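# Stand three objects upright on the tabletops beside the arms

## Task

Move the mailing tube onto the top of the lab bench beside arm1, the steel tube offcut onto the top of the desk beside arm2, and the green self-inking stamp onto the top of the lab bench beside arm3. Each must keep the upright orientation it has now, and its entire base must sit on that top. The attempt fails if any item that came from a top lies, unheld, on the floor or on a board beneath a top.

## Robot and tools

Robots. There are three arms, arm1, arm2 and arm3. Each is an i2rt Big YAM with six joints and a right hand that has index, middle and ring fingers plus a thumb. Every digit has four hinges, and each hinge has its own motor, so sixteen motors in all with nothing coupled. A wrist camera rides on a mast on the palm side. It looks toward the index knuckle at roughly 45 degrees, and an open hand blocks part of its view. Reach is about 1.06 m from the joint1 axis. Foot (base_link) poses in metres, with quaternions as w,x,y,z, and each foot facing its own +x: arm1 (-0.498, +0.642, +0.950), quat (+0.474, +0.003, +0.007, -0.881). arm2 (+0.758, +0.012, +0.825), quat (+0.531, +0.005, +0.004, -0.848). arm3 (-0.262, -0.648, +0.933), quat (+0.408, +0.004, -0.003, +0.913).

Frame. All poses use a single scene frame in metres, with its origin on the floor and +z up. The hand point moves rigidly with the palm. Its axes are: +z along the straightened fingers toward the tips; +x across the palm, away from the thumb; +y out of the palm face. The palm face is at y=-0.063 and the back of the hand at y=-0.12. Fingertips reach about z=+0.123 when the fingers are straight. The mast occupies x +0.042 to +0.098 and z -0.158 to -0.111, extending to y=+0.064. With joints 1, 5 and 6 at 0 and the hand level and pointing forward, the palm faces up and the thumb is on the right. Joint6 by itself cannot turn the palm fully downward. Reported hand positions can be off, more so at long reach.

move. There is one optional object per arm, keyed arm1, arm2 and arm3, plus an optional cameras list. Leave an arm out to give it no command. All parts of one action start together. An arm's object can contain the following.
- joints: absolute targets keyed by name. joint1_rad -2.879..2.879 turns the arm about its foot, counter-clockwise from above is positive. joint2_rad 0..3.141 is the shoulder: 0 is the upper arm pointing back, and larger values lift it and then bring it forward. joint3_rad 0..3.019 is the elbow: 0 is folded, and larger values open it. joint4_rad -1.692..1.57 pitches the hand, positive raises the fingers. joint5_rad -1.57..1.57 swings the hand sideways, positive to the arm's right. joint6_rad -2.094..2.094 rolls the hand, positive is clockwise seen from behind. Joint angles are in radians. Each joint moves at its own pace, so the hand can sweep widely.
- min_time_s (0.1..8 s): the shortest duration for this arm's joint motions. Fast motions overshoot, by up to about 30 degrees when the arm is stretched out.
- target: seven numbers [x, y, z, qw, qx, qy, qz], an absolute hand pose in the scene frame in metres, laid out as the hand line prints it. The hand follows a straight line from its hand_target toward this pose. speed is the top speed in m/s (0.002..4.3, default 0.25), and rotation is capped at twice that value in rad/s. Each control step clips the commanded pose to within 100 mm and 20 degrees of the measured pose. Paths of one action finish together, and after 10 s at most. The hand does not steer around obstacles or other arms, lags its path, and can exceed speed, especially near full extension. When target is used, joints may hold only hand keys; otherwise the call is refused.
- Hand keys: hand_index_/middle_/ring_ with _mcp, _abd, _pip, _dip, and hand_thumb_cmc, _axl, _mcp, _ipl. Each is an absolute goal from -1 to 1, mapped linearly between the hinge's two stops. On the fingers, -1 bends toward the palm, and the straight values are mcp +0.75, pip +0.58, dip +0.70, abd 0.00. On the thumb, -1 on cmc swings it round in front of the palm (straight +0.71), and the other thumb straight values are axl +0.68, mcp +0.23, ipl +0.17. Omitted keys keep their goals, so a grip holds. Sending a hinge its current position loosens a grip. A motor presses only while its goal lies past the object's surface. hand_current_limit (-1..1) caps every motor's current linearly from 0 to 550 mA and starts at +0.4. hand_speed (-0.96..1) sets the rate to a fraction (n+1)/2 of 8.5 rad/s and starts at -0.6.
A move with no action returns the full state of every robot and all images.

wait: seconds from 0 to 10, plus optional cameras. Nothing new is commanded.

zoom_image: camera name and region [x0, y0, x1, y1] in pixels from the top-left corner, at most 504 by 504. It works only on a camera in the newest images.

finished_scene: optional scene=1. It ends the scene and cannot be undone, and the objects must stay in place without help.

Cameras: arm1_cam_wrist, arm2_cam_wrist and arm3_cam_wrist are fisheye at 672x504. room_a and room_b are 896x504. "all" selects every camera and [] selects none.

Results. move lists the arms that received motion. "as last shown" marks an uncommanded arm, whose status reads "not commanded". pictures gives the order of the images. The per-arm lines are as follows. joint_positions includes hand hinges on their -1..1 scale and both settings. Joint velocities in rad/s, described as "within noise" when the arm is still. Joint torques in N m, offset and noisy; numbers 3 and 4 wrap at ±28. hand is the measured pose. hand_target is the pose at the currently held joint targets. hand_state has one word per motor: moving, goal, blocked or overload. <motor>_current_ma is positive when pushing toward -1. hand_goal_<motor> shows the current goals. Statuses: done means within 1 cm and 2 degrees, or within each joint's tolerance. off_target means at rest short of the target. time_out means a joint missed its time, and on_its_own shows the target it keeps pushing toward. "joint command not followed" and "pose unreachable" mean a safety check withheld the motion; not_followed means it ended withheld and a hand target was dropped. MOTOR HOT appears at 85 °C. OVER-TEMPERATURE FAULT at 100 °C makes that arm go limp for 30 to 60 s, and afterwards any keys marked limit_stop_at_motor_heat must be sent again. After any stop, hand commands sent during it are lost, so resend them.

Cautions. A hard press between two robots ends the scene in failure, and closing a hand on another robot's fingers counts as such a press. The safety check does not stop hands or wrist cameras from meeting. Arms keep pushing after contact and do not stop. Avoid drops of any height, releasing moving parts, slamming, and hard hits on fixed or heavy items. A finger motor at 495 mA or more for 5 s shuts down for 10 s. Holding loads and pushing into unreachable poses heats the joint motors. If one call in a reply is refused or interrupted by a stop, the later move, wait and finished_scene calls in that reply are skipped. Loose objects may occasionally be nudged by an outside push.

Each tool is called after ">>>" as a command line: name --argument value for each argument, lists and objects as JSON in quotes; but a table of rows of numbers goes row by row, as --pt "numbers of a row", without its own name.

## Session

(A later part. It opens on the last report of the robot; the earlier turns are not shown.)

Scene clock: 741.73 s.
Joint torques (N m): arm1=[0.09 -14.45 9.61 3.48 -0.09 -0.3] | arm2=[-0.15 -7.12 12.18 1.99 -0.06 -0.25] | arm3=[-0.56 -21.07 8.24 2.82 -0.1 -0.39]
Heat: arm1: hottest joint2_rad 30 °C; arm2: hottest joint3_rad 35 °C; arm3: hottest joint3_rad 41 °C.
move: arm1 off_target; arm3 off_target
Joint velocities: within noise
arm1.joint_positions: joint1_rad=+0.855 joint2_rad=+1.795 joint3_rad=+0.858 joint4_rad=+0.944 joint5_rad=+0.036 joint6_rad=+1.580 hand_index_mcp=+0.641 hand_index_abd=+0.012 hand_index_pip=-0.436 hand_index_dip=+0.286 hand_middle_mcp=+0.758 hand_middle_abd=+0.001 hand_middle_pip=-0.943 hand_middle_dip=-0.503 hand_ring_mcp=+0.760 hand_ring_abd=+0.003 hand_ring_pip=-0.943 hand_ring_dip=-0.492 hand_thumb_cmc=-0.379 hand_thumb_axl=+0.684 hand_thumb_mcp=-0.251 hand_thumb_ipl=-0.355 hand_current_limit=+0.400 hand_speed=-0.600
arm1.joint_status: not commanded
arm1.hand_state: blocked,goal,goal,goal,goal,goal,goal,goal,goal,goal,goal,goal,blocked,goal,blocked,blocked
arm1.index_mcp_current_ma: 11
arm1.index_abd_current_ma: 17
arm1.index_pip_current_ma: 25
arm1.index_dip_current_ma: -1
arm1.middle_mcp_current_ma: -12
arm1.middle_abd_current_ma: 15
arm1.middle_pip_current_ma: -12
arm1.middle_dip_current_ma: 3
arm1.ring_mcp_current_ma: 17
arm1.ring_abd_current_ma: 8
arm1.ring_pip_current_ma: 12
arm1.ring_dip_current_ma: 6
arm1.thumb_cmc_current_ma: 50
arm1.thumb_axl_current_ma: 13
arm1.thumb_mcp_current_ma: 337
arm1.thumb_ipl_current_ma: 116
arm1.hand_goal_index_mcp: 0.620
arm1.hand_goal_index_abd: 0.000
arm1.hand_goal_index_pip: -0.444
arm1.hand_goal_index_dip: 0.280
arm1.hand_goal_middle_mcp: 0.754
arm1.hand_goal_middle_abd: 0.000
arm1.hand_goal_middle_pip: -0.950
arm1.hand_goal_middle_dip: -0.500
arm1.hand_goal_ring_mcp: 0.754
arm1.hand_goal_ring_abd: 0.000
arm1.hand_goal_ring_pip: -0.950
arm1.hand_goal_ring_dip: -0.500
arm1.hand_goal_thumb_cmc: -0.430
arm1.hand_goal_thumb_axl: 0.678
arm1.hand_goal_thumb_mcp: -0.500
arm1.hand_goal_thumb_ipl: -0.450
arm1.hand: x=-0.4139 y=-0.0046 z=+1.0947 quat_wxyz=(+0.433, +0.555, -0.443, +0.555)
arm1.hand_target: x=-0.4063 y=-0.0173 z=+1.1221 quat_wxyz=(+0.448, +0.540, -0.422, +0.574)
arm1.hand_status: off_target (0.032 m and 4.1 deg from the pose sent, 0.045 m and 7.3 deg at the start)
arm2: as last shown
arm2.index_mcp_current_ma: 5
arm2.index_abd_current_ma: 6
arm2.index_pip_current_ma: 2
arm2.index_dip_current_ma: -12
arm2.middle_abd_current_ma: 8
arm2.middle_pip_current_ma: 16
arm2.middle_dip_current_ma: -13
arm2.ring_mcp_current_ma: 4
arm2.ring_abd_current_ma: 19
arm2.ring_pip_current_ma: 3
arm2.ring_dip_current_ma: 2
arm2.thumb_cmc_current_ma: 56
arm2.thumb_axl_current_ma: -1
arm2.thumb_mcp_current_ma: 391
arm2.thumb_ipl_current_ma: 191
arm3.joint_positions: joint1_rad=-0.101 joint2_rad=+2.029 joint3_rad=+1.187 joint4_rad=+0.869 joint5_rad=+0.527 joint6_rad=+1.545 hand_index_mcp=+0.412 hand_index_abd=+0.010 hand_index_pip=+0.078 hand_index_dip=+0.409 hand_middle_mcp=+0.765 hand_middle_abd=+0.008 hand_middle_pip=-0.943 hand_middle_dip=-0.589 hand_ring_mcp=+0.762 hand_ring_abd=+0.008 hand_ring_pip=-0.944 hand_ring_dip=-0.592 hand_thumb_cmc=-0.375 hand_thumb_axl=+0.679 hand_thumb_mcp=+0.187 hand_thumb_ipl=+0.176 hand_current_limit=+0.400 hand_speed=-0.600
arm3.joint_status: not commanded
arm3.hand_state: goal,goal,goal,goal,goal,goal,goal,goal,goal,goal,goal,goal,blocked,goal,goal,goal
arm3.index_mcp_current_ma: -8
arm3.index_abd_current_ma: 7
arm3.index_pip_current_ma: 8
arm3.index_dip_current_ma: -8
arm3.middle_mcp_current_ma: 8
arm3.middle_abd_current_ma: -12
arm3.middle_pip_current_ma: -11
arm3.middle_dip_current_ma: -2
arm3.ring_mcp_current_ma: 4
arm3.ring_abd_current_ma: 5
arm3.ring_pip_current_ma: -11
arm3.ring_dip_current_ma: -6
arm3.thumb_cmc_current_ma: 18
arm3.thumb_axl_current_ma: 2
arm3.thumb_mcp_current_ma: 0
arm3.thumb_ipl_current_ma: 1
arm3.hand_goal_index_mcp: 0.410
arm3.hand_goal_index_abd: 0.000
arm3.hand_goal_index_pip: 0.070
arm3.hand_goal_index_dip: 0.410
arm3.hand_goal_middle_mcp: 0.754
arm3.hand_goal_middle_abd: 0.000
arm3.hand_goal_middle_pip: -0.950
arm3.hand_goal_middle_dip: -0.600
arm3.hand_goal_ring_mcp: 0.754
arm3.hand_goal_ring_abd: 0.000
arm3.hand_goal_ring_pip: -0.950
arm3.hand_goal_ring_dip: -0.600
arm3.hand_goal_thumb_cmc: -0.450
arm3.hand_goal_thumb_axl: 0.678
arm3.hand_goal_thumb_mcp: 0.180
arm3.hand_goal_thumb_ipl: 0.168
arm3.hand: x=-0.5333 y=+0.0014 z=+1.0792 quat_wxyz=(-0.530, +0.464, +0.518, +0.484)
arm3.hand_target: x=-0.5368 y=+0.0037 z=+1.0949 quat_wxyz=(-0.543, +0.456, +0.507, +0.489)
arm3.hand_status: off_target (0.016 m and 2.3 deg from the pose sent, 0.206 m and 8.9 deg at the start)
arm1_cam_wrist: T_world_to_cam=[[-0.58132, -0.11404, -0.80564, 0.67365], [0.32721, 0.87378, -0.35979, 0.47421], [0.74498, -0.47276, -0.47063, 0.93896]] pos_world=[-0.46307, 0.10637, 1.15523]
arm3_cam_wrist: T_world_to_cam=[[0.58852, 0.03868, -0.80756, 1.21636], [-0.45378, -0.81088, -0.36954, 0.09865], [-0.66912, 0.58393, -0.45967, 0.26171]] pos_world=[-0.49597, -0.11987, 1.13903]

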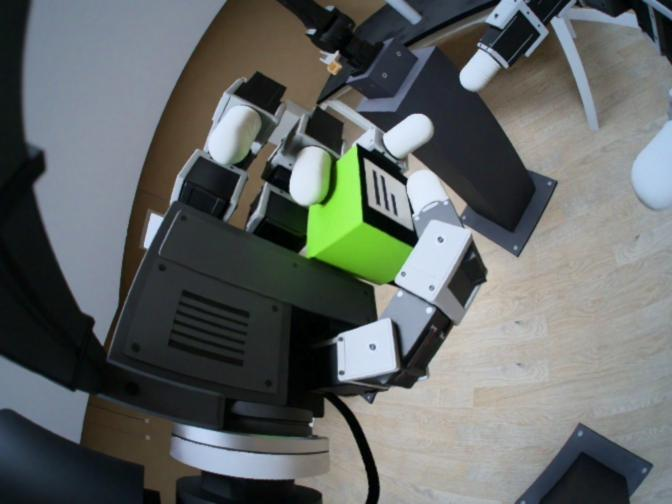

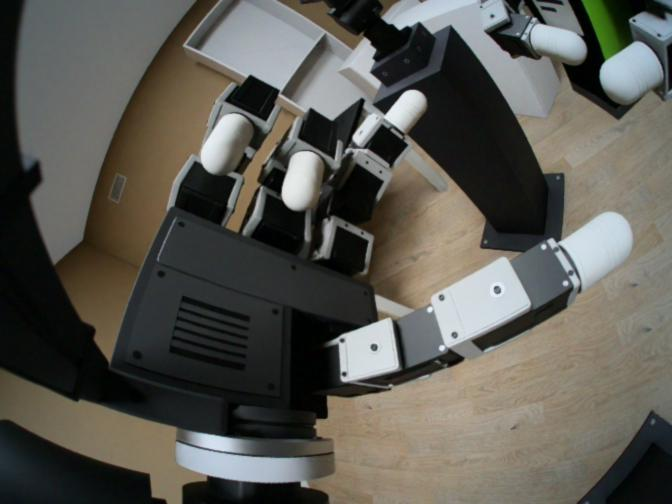

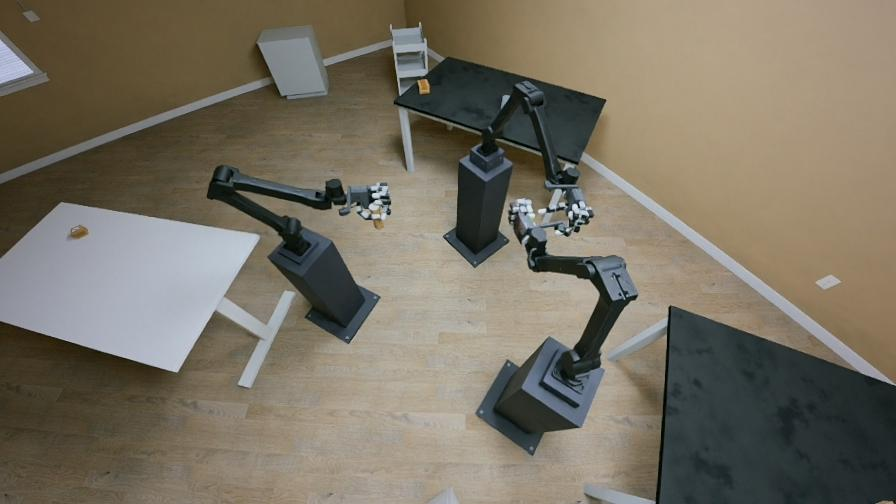

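>>> move --arm1 '{"joints": {"joint1_rad": -0.93, "joint5_rad": 0.56, "joint2_rad": 1.9, "joint3_rad": 0.9, "joint4_rad": 1.0, "joint6_rad": 1.6}, "min_time_s": 4}' --cameras '["arm1_cam_wrist"]'

Scene clock: 778.03 s.
Joint torques (N m): arm1=[-0.15 -14.45 7.84 3.22 0.13 -0.17] | arm2=[-0.15 -7.18 12.23 2.02 -0.05 -0.24] | arm3=[-1.08 -21.48 6.9 2.45 0.07 -0.37]
Heat: arm1: hottest joint3_rad 31 °C; arm2: hottest joint3_rad 36 °C; arm3: hottest joint3_rad 40 °C.
move: arm1 done
Joint velocities: within noise
arm1.joint_positions: joint1_rad=-0.934 joint2_rad=+1.895 joint3_rad=+0.874 joint4_rad=+0.973 joint5_rad=+0.560 joint6_rad=+1.602 hand_index_mcp=+0.691 hand_index_abd=+0.009 hand_index_pip=-0.435 hand_index_dip=+0.285 hand_middle_mcp=+0.754 hand_middle_abd=+0.011 hand_middle_pip=-0.934 hand_middle_dip=-0.494 hand_ring_mcp=+0.753 hand_ring_abd=+0.010 hand_ring_pip=-0.935 hand_ring_dip=-0.496 hand_thumb_cmc=-0.426 hand_thumb_axl=+0.703 hand_thumb_mcp=-0.271 hand_thumb_ipl=-0.346 hand_current_limit=+0.400 hand_speed=-0.600
arm1.joint_status: all done
arm1.hand_state: blocked,goal,goal,goal,goal,goal,goal,goal,goal,goal,goal,goal,goal,blocked,blocked,blocked
arm1.index_mcp_current_ma: 64
arm1.index_abd_current_ma: 13
arm1.index_pip_current_ma: 12
arm1.index_dip_current_ma: -10
arm1.middle_mcp_current_ma: -4
arm1.middle_abd_current_ma: 12
arm1.middle_pip_current_ma: 4
arm1.middle_dip_current_ma: -6
arm1.ring_mcp_current_ma: 3
arm1.ring_abd_current_ma: 21
arm1.ring_pip_current_ma: 12
arm1.ring_dip_current_ma: 12
arm1.thumb_cmc_current_ma: 3
arm1.thumb_axl_current_ma: 28
arm1.thumb_mcp_current_ma: 313
arm1.thumb_ipl_current_ma: 139
arm1.hand_goal_index_mcp: 0.620
arm1.hand_goal_index_abd: 0.000
arm1.hand_goal_index_pip: -0.444
arm1.hand_goal_index_dip: 0.280
arm1.hand_goal_middle_mcp: 0.754
arm1.hand_goal_middle_abd: 0.000
arm1.hand_goal_middle_pip: -0.950
arm1.hand_goal_middle_dip: -0.500
arm1.hand_goal_ring_mcp: 0.754
arm1.hand_goal_ring_abd: 0.000
arm1.hand_goal_ring_pip: -0.950
arm1.hand_goal_ring_dip: -0.500
arm1.hand_goal_thumb_cmc: -0.430
arm1.hand_goal_thumb_axl: 0.678
arm1.hand_goal_thumb_mcp: -0.500
arm1.hand_goal_thumb_ipl: -0.450
arm1.on_its_own: hand_thumb_cmc moved -0.047 to your old target -0.430
arm1.hand: x=-1.0873 y=+0.7732 z=+1.0607 quat_wxyz=(+0.673, -0.178, -0.696, -0.177)
arm1.hand_target: x=-1.0978 y=+0.7701 z=+1.0726 quat_wxyz=(+0.689, -0.181, -0.681, -0.171)
arm1.hand_status: not commanded
arm2, arm3: as last shown
arm2.index_mcp_current_ma: 19
arm2.index_abd_current_ma: 8
arm2.index_pip_current_ma: 8
arm2.middle_mcp_current_ma: -10
arm2.middle_abd_current_ma: -3
arm2.middle_pip_current_ma: 4
arm2.middle_dip_current_ma: -3
arm2.ring_abd_current_ma: 16
arm2.ring_pip_current_ma: 10
arm2.ring_dip_current_ma: 4
arm2.thumb_cmc_current_ma: 61
arm2.thumb_axl_current_ma: -3
arm2.thumb_mcp_current_ma: 379
arm2.thumb_ipl_current_ma: 186
arm3.joint_positions: joint1_rad=-0.095 joint2_rad=+2.034 joint3_rad=+1.203 joint4_rad=+0.878 joint5_rad=+0.524 joint6_rad=+1.545 hand_index_mcp=+0.405 hand_index_abd=+0.007 hand_index_pip=+0.069 hand_index_dip=+0.423 hand_middle_mcp=+0.756 hand_middle_abd=+0.010 hand_middle_pip=-0.937 hand_middle_dip=-0.616 hand_ring_mcp=+0.756 hand_ring_abd=+0.013 hand_ring_pip=-0.942 hand_ring_dip=-0.611 hand_thumb_cmc=-0.379 hand_thumb_axl=+0.679 hand_thumb_mcp=+0.187 hand_thumb_ipl=+0.175 hand_current_limit=+0.400 hand_speed=-0.600
arm3.index_abd_current_ma: 3
arm3.index_pip_current_ma: 6
arm3.middle_mcp_current_ma: -8
arm3.middle_abd_current_ma: 3
arm3.middle_pip_current_ma: -2
arm3.middle_dip_current_ma: -11
arm3.ring_mcp_current_ma: -15
arm3.ring_abd_current_ma: -3
arm3.ring_pip_current_ma: -9
arm3.thumb_cmc_current_ma: 29
arm3.thumb_axl_current_ma: -3
arm3.thumb_mcp_current_ma: 12
arm3.thumb_ipl_current_ma: 9
arm3.hand: x=-0.5411 y=+0.0039 z=+1.0851 quat_wxyz=(-0.540, +0.460, +0.513, +0.483)
arm3.hand_target: x=-0.5368 y=+0.0037 z=+1.0950 quat_wxyz=(-0.543, +0.457, +0.507, +0.489)
arm1_cam_wrist: T_world_to_cam=[[0.33317, 0.50904, -0.79365, 0.84328], [0.43305, -0.83032, -0.35077, 1.42591], [-0.83754, -0.22682, -0.49708, -0.09052]] pos_world=[-0.97425, 0.73417, 1.12443]

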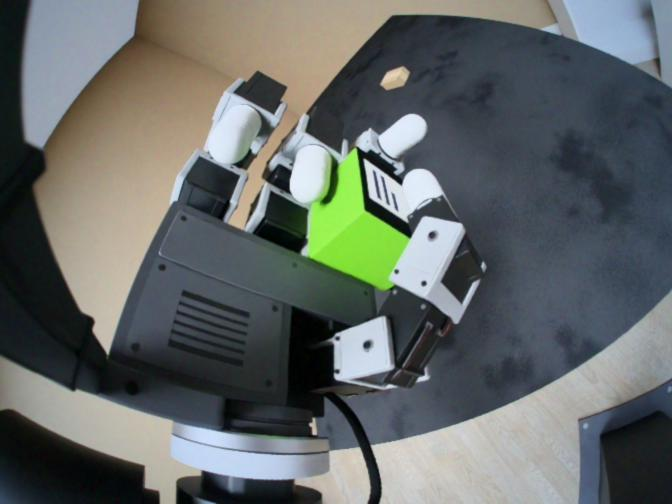

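>>> move --arm1 '{"target": [-1.105, 0.770, 0.885, 0.6838, -0.1800, -0.6838, -0.1800], "speed": 0.2}' --cameras '["arm1_cam_wrist"]'

>>> zoom_image --camera "arm1_cam_wrist" --region '[290, 110, 490, 310]'

Scene clock: 784.60 s.
Joint torques (N m): arm1=[-0.03 -18.55 4.66 3.14 0.31 -0.28] | arm2=[-0.21 -7.24 12.16 1.91 -0.06 -0.25] | arm3=[-1.08 -21.48 6.91 2.48 0.06 -0.37]
Heat: arm1: hottest joint3_rad 31 °C; arm2: hottest joint3_rad 36 °C; arm3: hottest joint3_rad 39 °C.
move: arm1 off_target
Joint velocities: within noise
arm1.joint_positions: joint1_rad=-0.928 joint2_rad=+2.423 joint3_rad=+1.015 joint4_rad=+1.336 joint5_rad=+0.578 joint6_rad=+1.602 hand_index_mcp=+0.690 hand_index_abd=+0.009 hand_index_pip=-0.435 hand_index_dip=+0.285 hand_middle_mcp=+0.754 hand_middle_abd=+0.011 hand_middle_pip=-0.934 hand_middle_dip=-0.494 hand_ring_mcp=+0.753 hand_ring_abd=+0.010 hand_ring_pip=-0.935 hand_ring_dip=-0.496 hand_thumb_cmc=-0.422 hand_thumb_axl=+0.689 hand_thumb_mcp=-0.271 hand_thumb_ipl=-0.347 hand_current_limit=+0.400 hand_speed=-0.600
arm1.joint_status: not commanded
arm1.hand_state: blocked,goal,goal,goal,goal,goal,goal,goal,goal,goal,goal,goal,goal,goal,blocked,blocked
arm1.index_mcp_current_ma: 66
arm1.index_abd_current_ma: 14
arm1.index_pip_current_ma: 21
arm1.index_dip_current_ma: 10
arm1.middle_mcp_current_ma: -4
arm1.middle_abd_current_ma: 17
arm1.middle_pip_current_ma: 0
arm1.middle_dip_current_ma: 22
arm1.ring_mcp_current_ma: 7
arm1.ring_abd_current_ma: 12
arm1.ring_pip_current_ma: 9
arm1.ring_dip_current_ma: 9
arm1.thumb_cmc_current_ma: 16
arm1.thumb_axl_current_ma: 13
arm1.thumb_mcp_current_ma: 311
arm1.thumb_ipl_current_ma: 128
arm1.hand_goal_index_mcp: 0.620
arm1.hand_goal_index_abd: 0.000
arm1.hand_goal_index_pip: -0.444
arm1.hand_goal_index_dip: 0.280
arm1.hand_goal_middle_mcp: 0.754
arm1.hand_goal_middle_abd: 0.000
arm1.hand_goal_middle_pip: -0.950
arm1.hand_goal_middle_dip: -0.500
arm1.hand_goal_ring_mcp: 0.754
arm1.hand_goal_ring_abd: 0.000
arm1.hand_goal_ring_pip: -0.950
arm1.hand_goal_ring_dip: -0.500
arm1.hand_goal_thumb_cmc: -0.430
arm1.hand_goal_thumb_axl: 0.678
arm1.hand_goal_thumb_mcp: -0.500
arm1.hand_goal_thumb_ipl: -0.450
arm1.hand: x=-1.0917 y=+0.7743 z=+0.8663 quat_wxyz=(+0.664, -0.179, -0.703, -0.184)
arm1.hand_target: x=-1.1044 y=+0.7699 z=+0.8850 quat_wxyz=(+0.684, -0.180, -0.684, -0.180)
arm1.hand_status: off_target (0.023 m and 3.2 deg from the pose sent, 0.177 m and 1.9 deg at the start)
arm2, arm3: as last shown
arm2.index_mcp_current_ma: 17
arm2.index_abd_current_ma: 3
arm2.index_dip_current_ma: -16
arm2.middle_mcp_current_ma: -8
arm2.middle_abd_current_ma: -1
arm2.middle_pip_current_ma: -1
arm2.middle_dip_current_ma: -10
arm2.ring_abd_current_ma: 24
arm2.ring_pip_current_ma: 6
arm2.ring_dip_current_ma: 7
arm2.thumb_cmc_current_ma: 54
arm2.thumb_axl_current_ma: -2
arm2.thumb_mcp_current_ma: 381
arm2.thumb_ipl_current_ma: 179
arm3.index_mcp_current_ma: -10
arm3.index_abd_current_ma: 6
arm3.index_pip_current_ma: 8
arm3.index_dip_current_ma: -12
arm3.middle_mcp_current_ma: 9
arm3.middle_abd_current_ma: -1
arm3.middle_pip_current_ma: 2
arm3.middle_dip_current_ma: -5
arm3.ring_mcp_current_ma: 23
arm3.ring_abd_current_ma: -18
arm3.ring_pip_current_ma: -15
arm3.ring_dip_current_ma: -9
arm3.thumb_cmc_current_ma: 17
arm3.thumb_mcp_current_ma: 9
arm3.thumb_ipl_current_ma: 10
arm1_cam_wrist: T_world_to_cam=[[0.35785, 0.50675, -0.78431, 0.71062], [0.43147, -0.83462, -0.3424, 1.35485], [-0.82812, -0.21588, -0.51731, -0.17126]] pos_world=[-0.98069, 0.73371, 0.93265]

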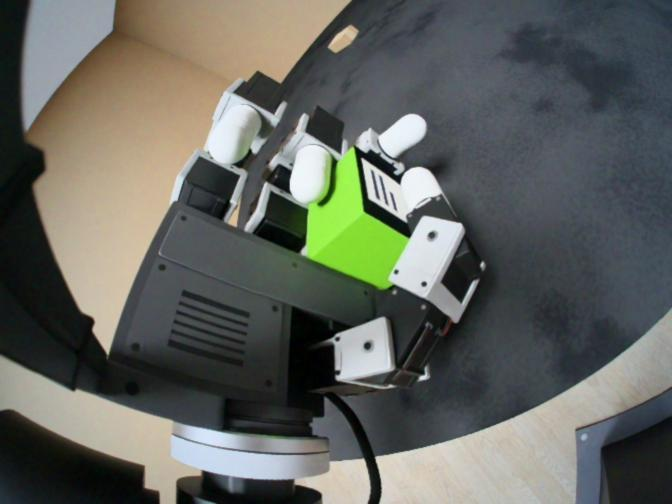

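Scaled by 2.520 from the camera's image (finer frame: 960x720).

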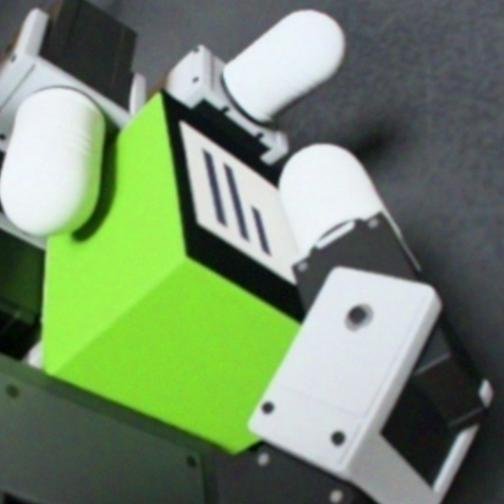

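>>> move --arm1 '{"target": [-1.105, 0.770, 0.879, 0.7015, -0.1752, -0.6657, -0.1846], "speed": 0.08}' --cameras '["arm1_cam_wrist"]'

>>> zoom_image --camera "arm1_cam_wrist" --region '[290, 110, 490, 310]'

Scene clock: 792.77 s.
Joint torques (N m): arm1=[0.03 -17.44 4.51 3.15 0.26 -0.29] | arm2=[-0.03 -7.36 12.21 1.95 -0.04 -0.27] | arm3=[-0.97 -21.48 6.91 2.48 0.06 -0.39]
Heat: arm1: hottest joint3_rad 31 °C; arm2: hottest joint3_rad 36 °C; arm3: hottest joint3_rad 39 °C.
move: arm1 off_target
Joint velocities: within noise
arm1.joint_positions: joint1_rad=-0.928 joint2_rad=+2.461 joint3_rad=+1.039 joint4_rad=+1.427 joint5_rad=+0.578 joint6_rad=+1.570 hand_index_mcp=+0.690 hand_index_abd=+0.009 hand_index_pip=-0.435 hand_index_dip=+0.285 hand_middle_mcp=+0.754 hand_middle_abd=+0.011 hand_middle_pip=-0.934 hand_middle_dip=-0.494 hand_ring_mcp=+0.753 hand_ring_abd=+0.010 hand_ring_pip=-0.935 hand_ring_dip=-0.496 hand_thumb_cmc=-0.422 hand_thumb_axl=+0.689 hand_thumb_mcp=-0.271 hand_thumb_ipl=-0.347 hand_current_limit=+0.400 hand_speed=-0.600
arm1.joint_status: not commanded
arm1.hand_state: blocked,goal,goal,goal,goal,goal,goal,goal,goal,goal,goal,goal,goal,goal,blocked,blocked
arm1.index_mcp_current_ma: 67
arm1.index_abd_current_ma: 12
arm1.index_pip_current_ma: 18
arm1.index_dip_current_ma: -6
arm1.middle_mcp_current_ma: -7
arm1.middle_abd_current_ma: 17
arm1.middle_pip_current_ma: -7
arm1.middle_dip_current_ma: 8
arm1.ring_mcp_current_ma: 5
arm1.ring_abd_current_ma: 12
arm1.ring_pip_current_ma: 19
arm1.ring_dip_current_ma: 13
arm1.thumb_cmc_current_ma: 7
arm1.thumb_axl_current_ma: 15
arm1.thumb_mcp_current_ma: 303
arm1.thumb_ipl_current_ma: 131
arm1.hand_goal_index_mcp: 0.620
arm1.hand_goal_index_abd: 0.000
arm1.hand_goal_index_pip: -0.444
arm1.hand_goal_index_dip: 0.280
arm1.hand_goal_middle_mcp: 0.754
arm1.hand_goal_middle_abd: 0.000
arm1.hand_goal_middle_pip: -0.950
arm1.hand_goal_middle_dip: -0.500
arm1.hand_goal_ring_mcp: 0.754
arm1.hand_goal_ring_abd: 0.000
arm1.hand_goal_ring_pip: -0.950
arm1.hand_goal_ring_dip: -0.500
arm1.hand_goal_thumb_cmc: -0.430
arm1.hand_goal_thumb_axl: 0.678
arm1.hand_goal_thumb_mcp: -0.500
arm1.hand_goal_thumb_ipl: -0.450
arm1.hand: x=-1.0961 y=+0.7743 z=+0.8691 quat_wxyz=(+0.687, -0.177, -0.680, -0.186)
arm1.hand_target: x=-1.1047 y=+0.7699 z=+0.8790 quat_wxyz=(+0.701, -0.175, -0.666, -0.184)
arm1.hand_status: off_target (0.014 m and 2.3 deg from the pose sent, 0.019 m and 6.1 deg at the start)
arm2, arm3: as last shown
arm2.index_mcp_current_ma: 14
arm2.index_abd_current_ma: 10
arm2.index_pip_current_ma: -1
arm2.index_dip_current_ma: -3
arm2.middle_mcp_current_ma: 0
arm2.middle_abd_current_ma: 9
arm2.middle_pip_current_ma: 15
arm2.middle_dip_current_ma: -22
arm2.ring_mcp_current_ma: 2
arm2.ring_abd_current_ma: 8
arm2.ring_pip_current_ma: 11
arm2.ring_dip_current_ma: 2
arm2.thumb_cmc_current_ma: 56
arm2.thumb_mcp_current_ma: 372
arm2.thumb_ipl_current_ma: 194
arm3.index_mcp_current_ma: 1
arm3.index_pip_current_ma: -5
arm3.index_dip_current_ma: -2
arm3.middle_mcp_current_ma: -16
arm3.middle_abd_current_ma: -7
arm3.middle_pip_current_ma: -8
arm3.middle_dip_current_ma: -7
arm3.ring_mcp_current_ma: 20
arm3.ring_abd_current_ma: -10
arm3.ring_pip_current_ma: -11
arm3.ring_dip_current_ma: 7
arm3.thumb_cmc_current_ma: 35
arm3.thumb_axl_current_ma: -7
arm3.thumb_mcp_current_ma: 10
arm3.thumb_ipl_current_ma: -2
arm1_cam_wrist: T_world_to_cam=[[0.30805, 0.52599, -0.79274, 0.65224], [0.41031, -0.82523, -0.38811, 1.367], [-0.85834, -0.20571, -0.47004, -0.25543]] pos_world=[-0.98107, 0.73248, 0.92754]

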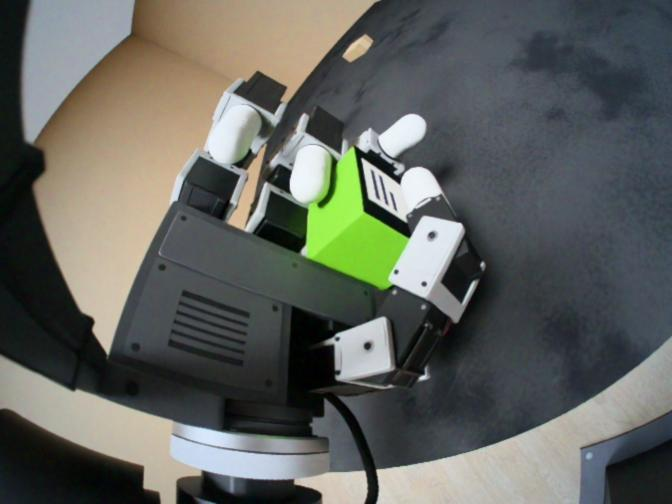

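Scaled by 2.520 from the camera's image (finer frame: 960x720).

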